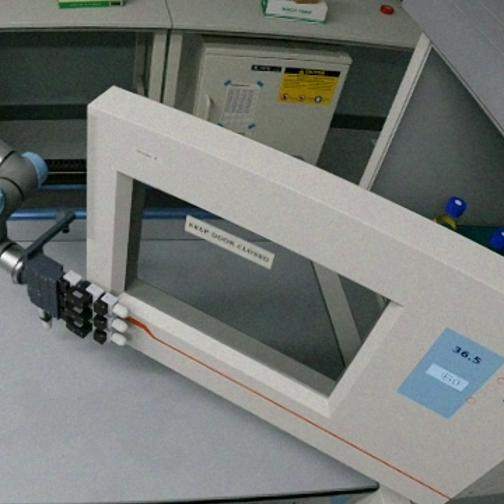

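>>> {"api": "move", "payload": {
  "target": [
    [0,0.201,-0.0042,0,0,0,0.754,0,0.576,0.696,0.754,0,0.576,0.696,0.754,0,0.576,0.696,0.714,0.678,0.226,0.168,0.6,-0.4,0,0,0,0,0,0,0.754,0.05,0.576,0.696,1.0,0,0.752,-0.486,0.754,-0.05,0.576,0.696,-0.571,0.678,-0.674,0.059,0.4,-0.7],
    [0,0.3142,0.0087,0.0444,0,0,0.754,0,0.576,0.696,0.754,0,0.576,0.696,0.754,0,0.576,0.696,0.714,0.678,0.226,0.168,0.6,-0.4,0,0,0,0,0,0,0.754,0.05,0.576,0.696,1.0,0,0.752,-0.486,0.754,-0.05,0.576,0.696,-0.571,0.678,-0.674,0.059,0.4,-0.7],
    [0,0.4885,0.0517,0.0833,0,0,0.754,0,0.576,0.696,0.754,0,0.576,0.696,0.754,0,0.576,0.696,0.714,0.678,0.226,0.168,0.6,-0.4,0,0,0,0,0,0,0.754,0.05,0.576,0.696,1.0,0,0.752,-0.486,0.754,-0.05,0.576,0.696,-0.571,0.678,-0.674,0.059,0.4,-0.7]
  ],
  "speed": 0.15,
  "blend": [0.03, 0.03, 0],
  "cameras": ["cam_bench_left", "cam_left_wrist"]
}}

Scene clock: 235.63 s.
left_arm: end_effector_position=(+0.3189, +1.4080, +0.2300) hand_goal=(+0.754, +0.000, +0.576, +0.696, +0.754, +0.000, +0.576, +0.696, +0.754, +0.000, +0.576, +0.696, +0.714, +0.678, +0.226, +0.168) hand_measured=(+0.756, +0.002, +0.580, +0.696, +0.756, +0.004, +0.580, +0.696, +0.756, +0.002, +0.576, +0.694, +0.712, +0.678, +0.224, +0.166) hand_current_ma=(+2, +2, +2, +0, +2, +2, +2, +0, +1, +1, +0, -2, -1, +0, -1, -2) hand_state=(goal, goal, goal, goal, goal, goal, goal, goal, goal, goal, goal, goal, goal, goal, goal, goal) hand_current_limit=0.60 hand_speed=-0.40 end_effector_quat_wxyz=(+0.675, -0.213, +0.674, +0.213) | right_arm: end_effector_position=(+0.4266, -1.3555, +0.3937) hand_goal=(+0.754, +0.050, +0.576, +0.696, +1.000, +0.000, +0.752, -0.486, +0.754, -0.050, +0.576, +0.696, -0.570, +0.678, -0.674, +0.060) hand_measured=(+0.750, +0.046, +0.572, +0.694, +0.992, +0.002, +0.748, -0.488, +0.754, -0.048, +0.578, +0.698, -0.568, +0.678, -0.672, +0.062) hand_current_ma=(-6, -4, -5, -5, -18, +3, -8, -4, +0, +3, +3, +5, +3, -1, +2, +3) hand_state=(goal, goal, goal, goal, goal, goal, goal, goal, goal, goal, goal, goal, goal, goal, goal, goal) hand_current_limit=0.40 hand_speed=-0.70 end_effector_quat_wxyz=(+0.000, +0.887, -0.462, +0.000)
Joint positions: left_arm=[0.5 4.647 -2.495 -0.922 -2.865 -0.676 1.569] | right_arm=[-1.4 -0.116 -1.558 1.569 -1.581 -1.571 2.414]
Joint torques (N m): left_arm=[10.76 47.43 25.03 -1.43 1.36 1.73] | right_arm=[9.68 -17.29 -29.47 -3.16 -1.21 -2.15]
Wrist force (N): left_arm=[-0.5 -0.3 0.2] | right_arm=[0.1 -0.4 -0.2]
Wrist torque (N m): left_arm=[-0.15 -0.09 -0.13] | right_arm=[-0.02 -0.06 0.07]
Wrist force, peak (N): left_arm=[-1.5 -13.9 -2.6] | right_arm=[0.5 -0.7 -0.2]
Hand target: left_arm +0.3189, +1.4080, +0.2300; +0.675, -0.213, +0.674, +0.213 | right_arm +0.4266, -1.3555, +0.3937; +0.000, +0.887, -0.462, +0.000
Off the commanded pose: left_arm 0.000 m, 0 deg | right_arm 0.000 m, 0 deg.
left_rail: position_m=0.500 speed_m_s=0.60 position_status=done
right_rail: position_m=-1.400 speed_m_s=0.80 position_status=done
move: done
camera_calibration:
cam_left_wrist: T_world_to_cam=[[0.326617, -0.519182, 0.789792, 0.411842], [-0.285013, -0.850824, -0.441436, 1.34646], [0.90116, -0.0809205, -0.425867, 0.0450148], [0, 0, 0, 1]] pos_world=[0.208679, 1.36306, 0.288277]
Images, in order (width x height): cam_bench_left 672x504, cam_left_wrist 672x504.

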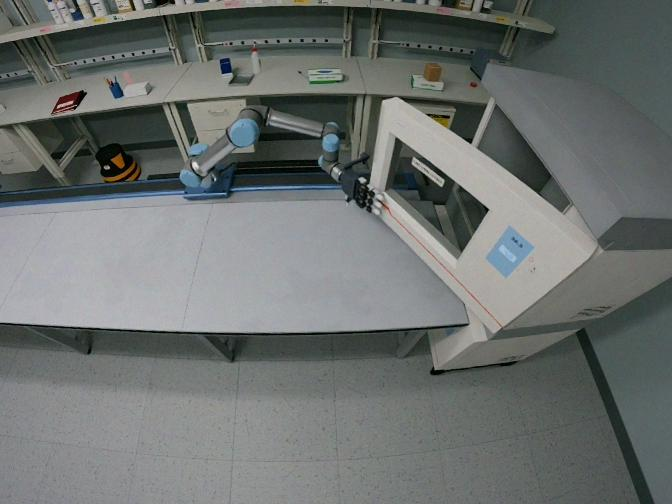

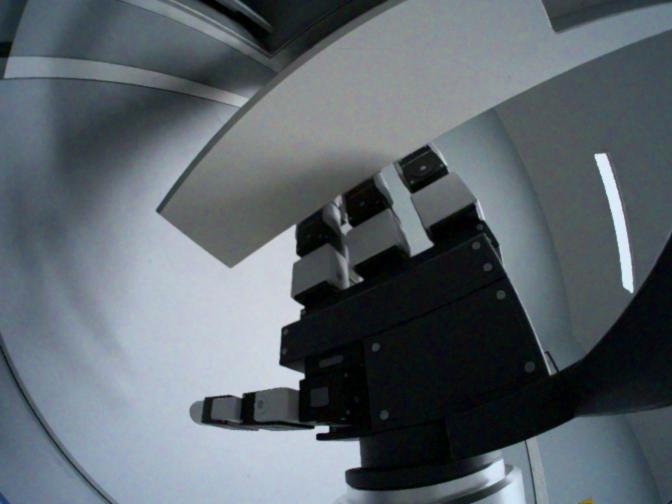

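>>> {"api": "execute_actions", "payload": {
  "actions": [
    {"left_rail":{"position_m":0.84,"speed_m_s":0.2,"acceleration_factor":0.4},"steps":100,"until":{"left_rail":{"position_status":["!=","moving"]}}}
  ]
}}

>>> {"api": "move", "payload": {
  "target": [0,-0.0386,-0.2876,-0.2222,0,0,0.754,0,0.576,0.696,0.754,0,0.576,0.696,0.754,0,0.576,0.696,0.714,0.678,0.226,0.168,0.7,-0.4,0,0,0,0,0,0,0.754,0.05,0.576,0.696,1.0,0,0.752,-0.486,0.754,-0.05,0.576,0.696,-0.571,0.678,-0.674,0.059,0.4,-0.7],
  "speed": 0.3,
  "cameras": ["cam_bench_left", "cam_left_wrist"]
}}

Scene clock: 238.87 s.
left_arm: end_effector_position=(+0.3189, +1.7480, +0.2300) hand_goal=(+0.754, +0.000, +0.576, +0.696, +0.754, +0.000, +0.576, +0.696, +0.754, +0.000, +0.576, +0.696, +0.714, +0.678, +0.226, +0.168) hand_measured=(+0.756, +0.002, +0.580, +0.698, +0.756, +0.004, +0.580, +0.698, +0.756, +0.002, +0.576, +0.694, +0.712, +0.678, +0.224, +0.166) hand_current_ma=(+2, +2, +2, +2, +2, +2, +2, +2, +2, +1, +0, -2, -1, +0, -1, -2) hand_state=(goal, goal, goal, goal, goal, goal, goal, goal, goal, goal, goal, goal, goal, goal, goal, goal) hand_current_limit=0.60 hand_speed=-0.40 end_effector_quat_wxyz=(+0.675, -0.213, +0.674, +0.213) | right_arm: end_effector_position=(+0.4266, -1.3555, +0.3937) hand_goal=(+0.754, +0.050, +0.576, +0.696, +1.000, +0.000, +0.752, -0.486, +0.754, -0.050, +0.576, +0.696, -0.570, +0.678, -0.674, +0.060) hand_measured=(+0.750, +0.046, +0.572, +0.694, +0.992, +0.002, +0.748, -0.488, +0.754, -0.048, +0.578, +0.698, -0.568, +0.678, -0.672, +0.062) hand_current_ma=(-6, -4, -5, -5, -18, +3, -8, -4, +0, +3, +3, +5, +3, -1, +2, +3) hand_state=(goal, goal, goal, goal, goal, goal, goal, goal, goal, goal, goal, goal, goal, goal, goal, goal) hand_current_limit=0.40 hand_speed=-0.70 end_effector_quat_wxyz=(+0.000, +0.887, -0.462, +0.000)
Joint positions: left_arm=[0.84 4.647 -2.495 -0.922 -2.865 -0.676 1.569] | right_arm=[-1.4 -0.116 -1.558 1.569 -1.581 -1.571 2.414]
Joint torques (N m): left_arm=[9.12 48.41 22.49 3.11 1.24 -1.25] | right_arm=[9.72 -16.11 -29.38 -3.05 -1.08 -2.08]
Wrist force (N): left_arm=[-0.7 -0.2 0.1] | right_arm=[0.0 -0.2 -0.1]
Wrist torque (N m): left_arm=[-0.14 -0.08 -0.15] | right_arm=[0.01 -0.03 0.06]
Wrist force, peak (N): left_arm=[-0.9 -9.3 -3.8] | right_arm=[0.6 -0.4 -0.5]
Hand target: left_arm +0.3189, +1.7480, +0.2300; +0.675, -0.213, +0.674, +0.213 | right_arm +0.4266, -1.3555, +0.3937; +0.000, +0.887, -0.462, +0.000
Off the commanded pose: left_arm 0.000 m, 0 deg | right_arm 0.000 m, 0 deg.
left_rail: position_m=0.840 speed_m_s=0.20 position_status=done
right_rail: position_m=-1.400 speed_m_s=0.80 position_status=done

Scene clock: 240.63 s.
left_arm: end_effector_position=(+0.1909, +1.6300, +0.2298) hand_goal=(+0.754, +0.000, +0.576, +0.696, +0.754, +0.000, +0.576, +0.696, +0.754, +0.000, +0.576, +0.696, +0.714, +0.678, +0.226, +0.168) hand_measured=(+0.756, +0.002, +0.578, +0.698, +0.756, +0.004, +0.578, +0.698, +0.756, +0.002, +0.576, +0.694, +0.712, +0.678, +0.224, +0.166) hand_current_ma=(+2, +2, +2, +2, +1, +2, +2, +2, +2, +1, +0, -2, -1, +0, -1, -2) hand_state=(goal, goal, goal, goal, goal, goal, goal, goal, goal, goal, goal, goal, goal, goal, goal, goal) hand_current_limit=0.70 hand_speed=-0.40 end_effector_quat_wxyz=(+0.561, -0.431, +0.561, +0.430) | right_arm: end_effector_position=(+0.4266, -1.3555, +0.3937) hand_goal=(+0.754, +0.050, +0.576, +0.696, +1.000, +0.000, +0.752, -0.486, +0.754, -0.050, +0.576, +0.696, -0.570, +0.678, -0.674, +0.060) hand_measured=(+0.750, +0.046, +0.572, +0.694, +0.992, +0.002, +0.748, -0.488, +0.754, -0.048, +0.578, +0.698, -0.568, +0.678, -0.672, +0.062) hand_current_ma=(-6, -4, -5, -5, -18, +3, -8, -4, +0, +3, +3, +5, +3, -1, +2, +3) hand_state=(goal, goal, goal, goal, goal, goal, goal, goal, goal, goal, goal, goal, goal, goal, goal, goal) hand_current_limit=0.40 hand_speed=-0.70 end_effector_quat_wxyz=(+0.000, +0.887, -0.462, +0.000)
Joint positions: left_arm=[0.84 4.569 -2.16 -1.529 -2.594 -1.453 1.57] | right_arm=[-1.4 -0.116 -1.558 1.569 -1.581 -1.571 2.414]
Joint torques (N m): left_arm=[-7 52.9 10.78 4.36 -1.29 -1.48] | right_arm=[10.68 -17.38 -29.36 -3.13 -1.1 -2.24]
Wrist force (N): left_arm=[-1.1 -0.4 -0.2] | right_arm=[0.3 -0.2 0.2]
Wrist torque (N m): left_arm=[-0.12 -0.09 -0.10] | right_arm=[-0.02 -0.09 0.09]
Wrist force, peak (N): left_arm=[-1.0 -0.1 -1.0] | right_arm=[0.3 0.3 -0.6]
Hand target: left_arm +0.1909, +1.6300, +0.2298; +0.561, -0.431, +0.561, +0.430 | right_arm +0.4266, -1.3555, +0.3937; +0.000, +0.887, -0.462, +0.000
Off the commanded pose: left_arm 0.000 m, 0 deg | right_arm 0.000 m, 0 deg.
left_rail: position_m=0.840 speed_m_s=0.20 position_status=done
right_rail: position_m=-1.400 speed_m_s=0.80 position_status=done
move: done
camera_calibration:
cam_left_wrist: T_world_to_cam=[[0.58346, -0.187417, 0.790221, -0.0207525], [0.32862, -0.835314, -0.440748, 1.3562], [0.742687, 0.516841, -0.425783, -0.765796], [0, 0, 0, 1]] pos_world=[0.135181, 1.52476, 0.288077]
Images, in order (width x height): cam_bench_left 672x504, cam_left_wrist 672x504.

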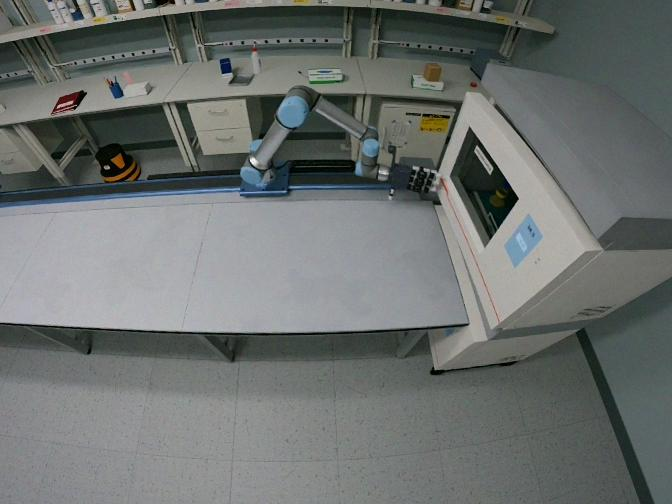

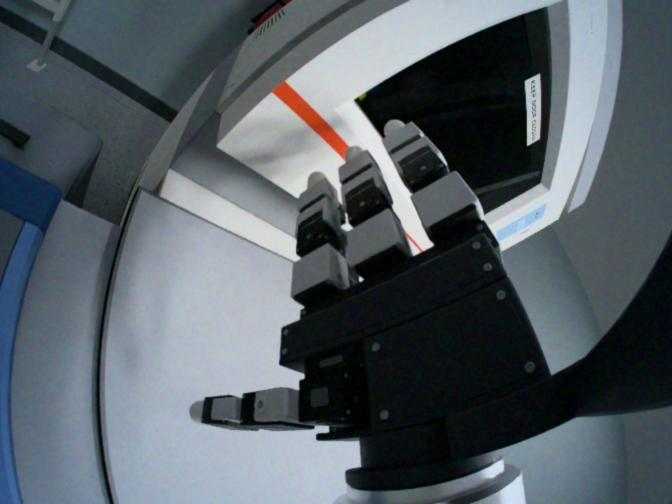

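>>> {"api": "move", "payload": {
  "target": [
    [0,0.0187,0.07,0,0,0,0.754,0,0.576,0.696,0.754,0,0.576,0.696,0.754,0,0.576,0.696,0.714,0.678,0.226,0.168,0.7,-0.4,0,0,0,0,0,0,0.754,0.05,0.576,0.696,1.0,0,0.752,-0.486,0.754,-0.05,0.576,0.696,-0.571,0.678,-0.674,0.059,0.4,-0.7],
    [0,0.0431,0.161,0,0,0,0.754,0,0.576,0.696,0.754,0,0.576,0.696,0.754,0,0.576,0.696,0.714,0.678,0.226,0.168,0.7,-0.4,0,0,0,0,0,0,0.754,0.05,0.576,0.696,1.0,0,0.752,-0.486,0.754,-0.05,0.576,0.696,-0.571,0.678,-0.674,0.059,0.4,-0.7]
  ],
  "speed": [0.06, 0.025],
  "stop_force": 30,
  "cameras": ["cam_bench_left", "cam_left_wrist"]
}}

>>> {"api": "zoom_image", "payload": {
  "camera": "cam_bench_left",
  "region": [400, 60, 652, 312]
}}

Scene clock: 244.27 s.
left_arm: end_effector_position=(+0.1909, +1.7029, +0.2298) hand_goal=(+0.754, +0.000, +0.576, +0.696, +0.754, +0.000, +0.576, +0.696, +0.754, +0.000, +0.576, +0.696, +0.714, +0.678, +0.226, +0.168) hand_measured=(+0.758, -0.002, +0.578, +0.692, +0.760, -0.002, +0.578, +0.690, +0.756, +0.002, +0.576, +0.694, +0.712, +0.678, +0.224, +0.166) hand_current_ma=(+4, -1, +1, -3, +5, -1, +1, -6, +1, +1, +0, -2, -1, +0, -1, -2) hand_state=(goal, goal, goal, goal, goal, goal, goal, goal, goal, goal, goal, goal, goal, goal, goal, goal) hand_current_limit=0.70 hand_speed=-0.40 end_effector_quat_wxyz=(+0.561, -0.431, +0.561, +0.430) | right_arm: end_effector_position=(+0.4266, -1.3555, +0.3937) hand_goal=(+0.754, +0.050, +0.576, +0.696, +1.000, +0.000, +0.752, -0.486, +0.754, -0.050, +0.576, +0.696, -0.570, +0.678, -0.674, +0.060) hand_measured=(+0.750, +0.046, +0.572, +0.694, +0.992, +0.002, +0.748, -0.488, +0.754, -0.048, +0.578, +0.698, -0.568, +0.678, -0.672, +0.062) hand_current_ma=(-6, -4, -5, -5, -18, +3, -8, -4, +0, +3, +3, +5, +3, -1, +2, +3) hand_state=(goal, goal, goal, goal, goal, goal, goal, goal, goal, goal, goal, goal, goal, goal, goal, goal) hand_current_limit=0.40 hand_speed=-0.70 end_effector_quat_wxyz=(+0.000, +0.887, -0.462, +0.000)
Joint positions: left_arm=[0.84 4.585 -2.307 -1.269 -2.706 -1.436 1.57] | right_arm=[-1.4 -0.116 -1.558 1.569 -1.581 -1.571 2.414]
Joint torques (N m): left_arm=[-3.07 57.25 18.86 6 -1.27 -1.77] | right_arm=[10.27 -16.54 -29.4 -3.16 -1.06 -2.13]
Wrist force (N): left_arm=[-0.7 -1.4 -26.0] | right_arm=[0.1 -0.2 -0.3]
Wrist torque (N m): left_arm=[1.92 -0.23 -0.08] | right_arm=[0.03 -0.05 0.07]
Wrist force, peak (N): left_arm=[-1.8 -2.6 -61.8] | right_arm=[0.2 -0.6 -0.5]
Hand target: left_arm +0.1909, +1.7029, +0.2297; +0.561, -0.431, +0.561, +0.430 (not the last commanded pose) | right_arm +0.4266, -1.3555, +0.3937; +0.000, +0.887, -0.462, +0.000
Off the commanded pose: left_arm 0.027 m, 0 deg | right_arm 0.000 m, 0 deg.
left_rail: position_m=0.840 speed_m_s=0.20 position_status=done
right_rail: position_m=-1.400 speed_m_s=0.80 position_status=done
move: contact (left_arm); path passed 1 of 2 targets
camera_calibration:
cam_left_wrist: T_world_to_cam=[[0.583493, -0.187309, 0.790222, -0.00726598], [0.328633, -0.835353, -0.440666, 1.41713], [0.742655, 0.516818, -0.425866, -0.803408], [0, 0, 0, 1]] pos_world=[0.135181, 1.59766, 0.288077]
Images, in order (width x height): cam_bench_left 672x504, cam_left_wrist 672x504.

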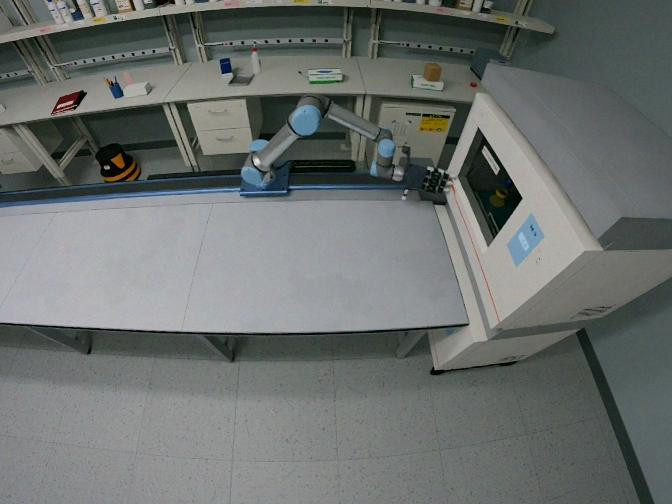

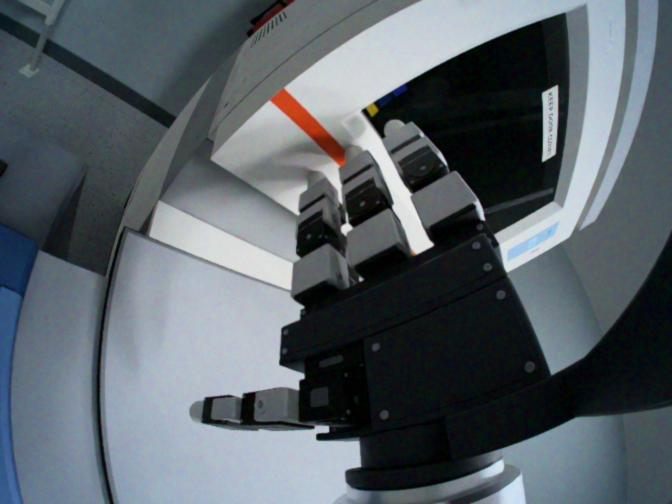

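Scaled by 2.000 from the camera's 672x504 image, which has a finer 960x720 frame.

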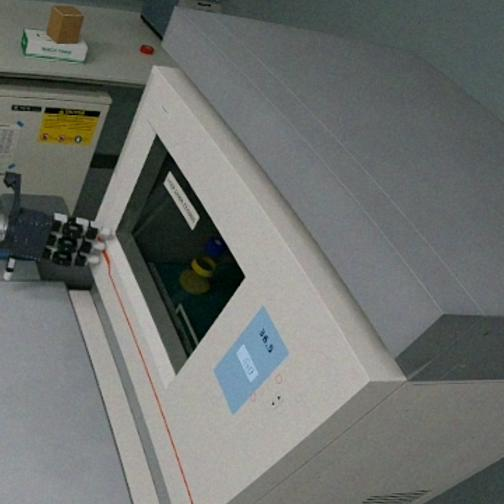

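>>> {"api": "move", "payload": {
  "target": [
    [0,-0.0216,-0.0805,0,0,0,0.754,0,0.576,0.696,0.754,0,0.576,0.696,0.754,0,0.576,0.696,0.714,0.678,0.226,0.168,0.5,-0.4,0,0,0,0,0,0,0.754,0.05,0.576,0.696,1.0,0,0.752,-0.486,0.754,-0.05,0.576,0.696,-0.571,0.678,-0.674,0.059,0.4,-0.7],
    [-0.45,-0.976,-0.3648,0.1667,0,0,0.754,0,0.576,0.696,0.754,0,0.576,0.696,0.754,0,0.576,0.696,0.714,0.678,0.226,0.168,0.5,-0.4,0,0,0,0,0,0,0.754,0.05,0.576,0.696,1.0,0,0.752,-0.486,0.754,-0.05,0.576,0.696,-0.571,0.678,-0.674,0.059,0.4,-0.7]
  ],
  "speed": [0.15, 0.45],
  "blend": [0.01, 0]
}}

>>> {"api": "execute_actions", "payload": {
  "actions": [
    {"left_rail":{"position_m":1.1,"speed_m_s":0.4,"acceleration_factor":0.6},"steps":100,"until":{"left_rail":{"position_status":["!=","moving"]}}}
  ],
  "cameras": ["cam_left_wrist"]
}}

>>> {"api": "zoom_image", "payload": {
  "camera": "cam_left_wrist",
  "region": [200, 0, 360, 120]
}}

Scene clock: 247.67 s.
left_arm: end_effector_position=(+0.6996, +1.3399, +0.5002) hand_goal=(+0.754, +0.000, +0.576, +0.696, +0.754, +0.000, +0.576, +0.696, +0.754, +0.000, +0.576, +0.696, +0.714, +0.678, +0.226, +0.168) hand_measured=(+0.756, +0.002, +0.578, +0.694, +0.754, +0.002, +0.578, +0.694, +0.756, +0.002, +0.576, +0.694, +0.712, +0.678, +0.224, +0.166) hand_current_ma=(+1, +1, +1, -2, +0, +1, +1, -2, +1, +1, +0, -2, -1, +0, -1, -2) hand_state=(goal, goal, goal, goal, goal, goal, goal, goal, goal, goal, goal, goal, goal, goal, goal, goal) hand_current_limit=0.50 hand_speed=-0.40 end_effector_quat_wxyz=(+0.654, -0.271, +0.653, +0.271) | right_arm: end_effector_position=(+0.4266, -1.3555, +0.3937) hand_goal=(+0.754, +0.050, +0.576, +0.696, +1.000, +0.000, +0.752, -0.486, +0.754, -0.050, +0.576, +0.696, -0.570, +0.678, -0.674, +0.060) hand_measured=(+0.750, +0.046, +0.572, +0.694, +0.992, +0.002, +0.748, -0.488, +0.754, -0.048, +0.578, +0.698, -0.568, +0.678, -0.672, +0.062) hand_current_ma=(-6, -4, -5, -5, -18, +3, -8, -4, +0, +3, +3, +5, +3, -1, +2, +3) hand_state=(goal, goal, goal, goal, goal, goal, goal, goal, goal, goal, goal, goal, goal, goal, goal, goal) hand_current_limit=0.40 hand_speed=-0.70 end_effector_quat_wxyz=(+0.000, +0.887, -0.462, +0.000)
Joint positions: left_arm=[0.84 3.78 -2.235 -0.687 -3.36 -1.718 1.57] | right_arm=[-1.4 -0.116 -1.558 1.569 -1.581 -1.571 2.414]
Joint torques (N m): left_arm=[-7.26 38.48 24.61 -0.53 -1.29 -1.72] | right_arm=[9.62 -17.75 -29.11 -2.94 -1 -2.29]
Wrist force (N): left_arm=[-0.6 -0.1 0.1] | right_arm=[0.3 0.1 0.0]
Wrist torque (N m): left_arm=[-0.11 -0.09 -0.01] | right_arm=[0.03 -0.09 0.10]
Wrist force, peak (N): left_arm=[-1.4 -1.4 -26.5] | right_arm=[0.2 -0.3 -0.6]
Hand target: left_arm +0.6996, +1.3399, +0.5002; +0.654, -0.271, +0.653, +0.271 | right_arm +0.4266, -1.3555, +0.3937; +0.000, +0.887, -0.462, +0.000
Off the commanded pose: left_arm 0.000 m, 0 deg | right_arm 0.000 m, 0 deg.
left_rail: position_m=0.840 speed_m_s=0.20 position_status=done
right_rail: position_m=-1.400 speed_m_s=0.80 position_status=done
move: done

Scene clock: 249.67 s.
left_arm: end_effector_position=(+0.6996, +1.5999, +0.5002) hand_goal=(+0.754, +0.000, +0.576, +0.696, +0.754, +0.000, +0.576, +0.696, +0.754, +0.000, +0.576, +0.696, +0.714, +0.678, +0.226, +0.168) hand_measured=(+0.756, +0.002, +0.578, +0.694, +0.754, +0.002, +0.578, +0.694, +0.756, +0.002, +0.576, +0.694, +0.712, +0.678, +0.224, +0.166) hand_current_ma=(+1, +1, +1, -2, +0, +1, +1, -2, +1, +1, +0, -2, -1, +0, -1, -2) hand_state=(goal, goal, goal, goal, goal, goal, goal, goal, goal, goal, goal, goal, goal, goal, goal, goal) hand_current_limit=0.50 hand_speed=-0.40 end_effector_quat_wxyz=(+0.654, -0.271, +0.653, +0.271) | right_arm: end_effector_position=(+0.4266, -1.3555, +0.3937) hand_goal=(+0.754, +0.050, +0.576, +0.696, +1.000, +0.000, +0.752, -0.486, +0.754, -0.050, +0.576, +0.696, -0.570, +0.678, -0.674, +0.060) hand_measured=(+0.750, +0.046, +0.572, +0.694, +0.992, +0.002, +0.748, -0.488, +0.754, -0.048, +0.578, +0.698, -0.568, +0.678, -0.672, +0.062) hand_current_ma=(-6, -4, -5, -5, -18, +3, -8, -4, +0, +3, +3, +5, +3, -1, +2, +3) hand_state=(goal, goal, goal, goal, goal, goal, goal, goal, goal, goal, goal, goal, goal, goal, goal, goal) hand_current_limit=0.40 hand_speed=-0.70 end_effector_quat_wxyz=(+0.000, +0.887, -0.462, +0.000)
Joint positions: left_arm=[1.1 3.78 -2.236 -0.687 -3.36 -1.718 1.57] | right_arm=[-1.4 -0.116 -1.558 1.569 -1.581 -1.571 2.414]
Joint torques (N m): left_arm=[9.04 47.3 24.48 0.73 -0.53 -1.68] | right_arm=[9.39 -17.35 -29.32 -3.16 -0.96 -2.14]
Wrist force (N): left_arm=[-0.3 -0.1 -0.2] | right_arm=[0.2 -0.3 -0.4]
Wrist torque (N m): left_arm=[-0.09 -0.13 0.00] | right_arm=[0.02 -0.06 0.09]
Wrist force, peak (N): left_arm=[-0.7 -0.8 -0.5] | right_arm=[-0.1 -0.6 -0.4]
Hand target: left_arm +0.6996, +1.5999, +0.5002; +0.654, -0.271, +0.653, +0.271 | right_arm +0.4266, -1.3555, +0.3937; +0.000, +0.887, -0.462, +0.000
Off the commanded pose: left_arm 0.000 m, 0 deg | right_arm 0.000 m, 0 deg.
left_rail: position_m=1.100 speed_m_s=0.40 position_status=done
right_rail: position_m=-1.400 speed_m_s=0.80 position_status=done
camera_calibration:
cam_left_wrist: T_world_to_cam=[[0.411631, -0.454461, 0.789952, 0.0106683], [-0.133185, -0.887485, -0.441171, 1.68985], [0.901566, 0.07639, -0.425844, -0.419425], [0, 0, 0, 1]] pos_world=[0.598811, 1.53661, 0.558477]
Images, in order (width x height): cam_left_wrist 672x504.

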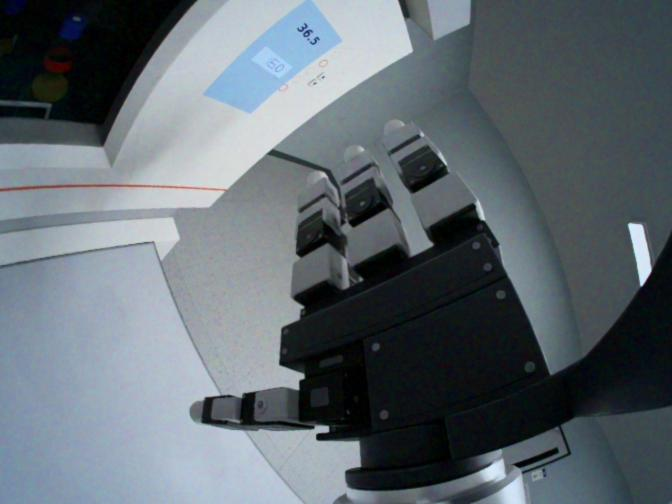

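Scaled by 3.150 from the camera's 672x504 image, which has a finer 960x720 frame.

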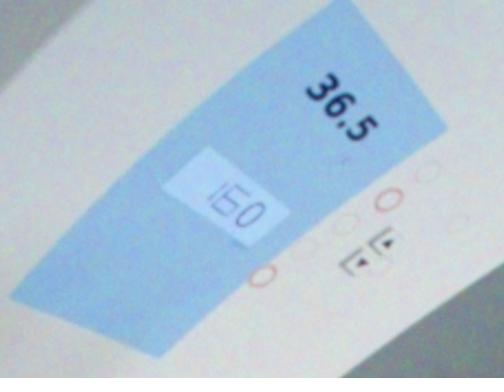

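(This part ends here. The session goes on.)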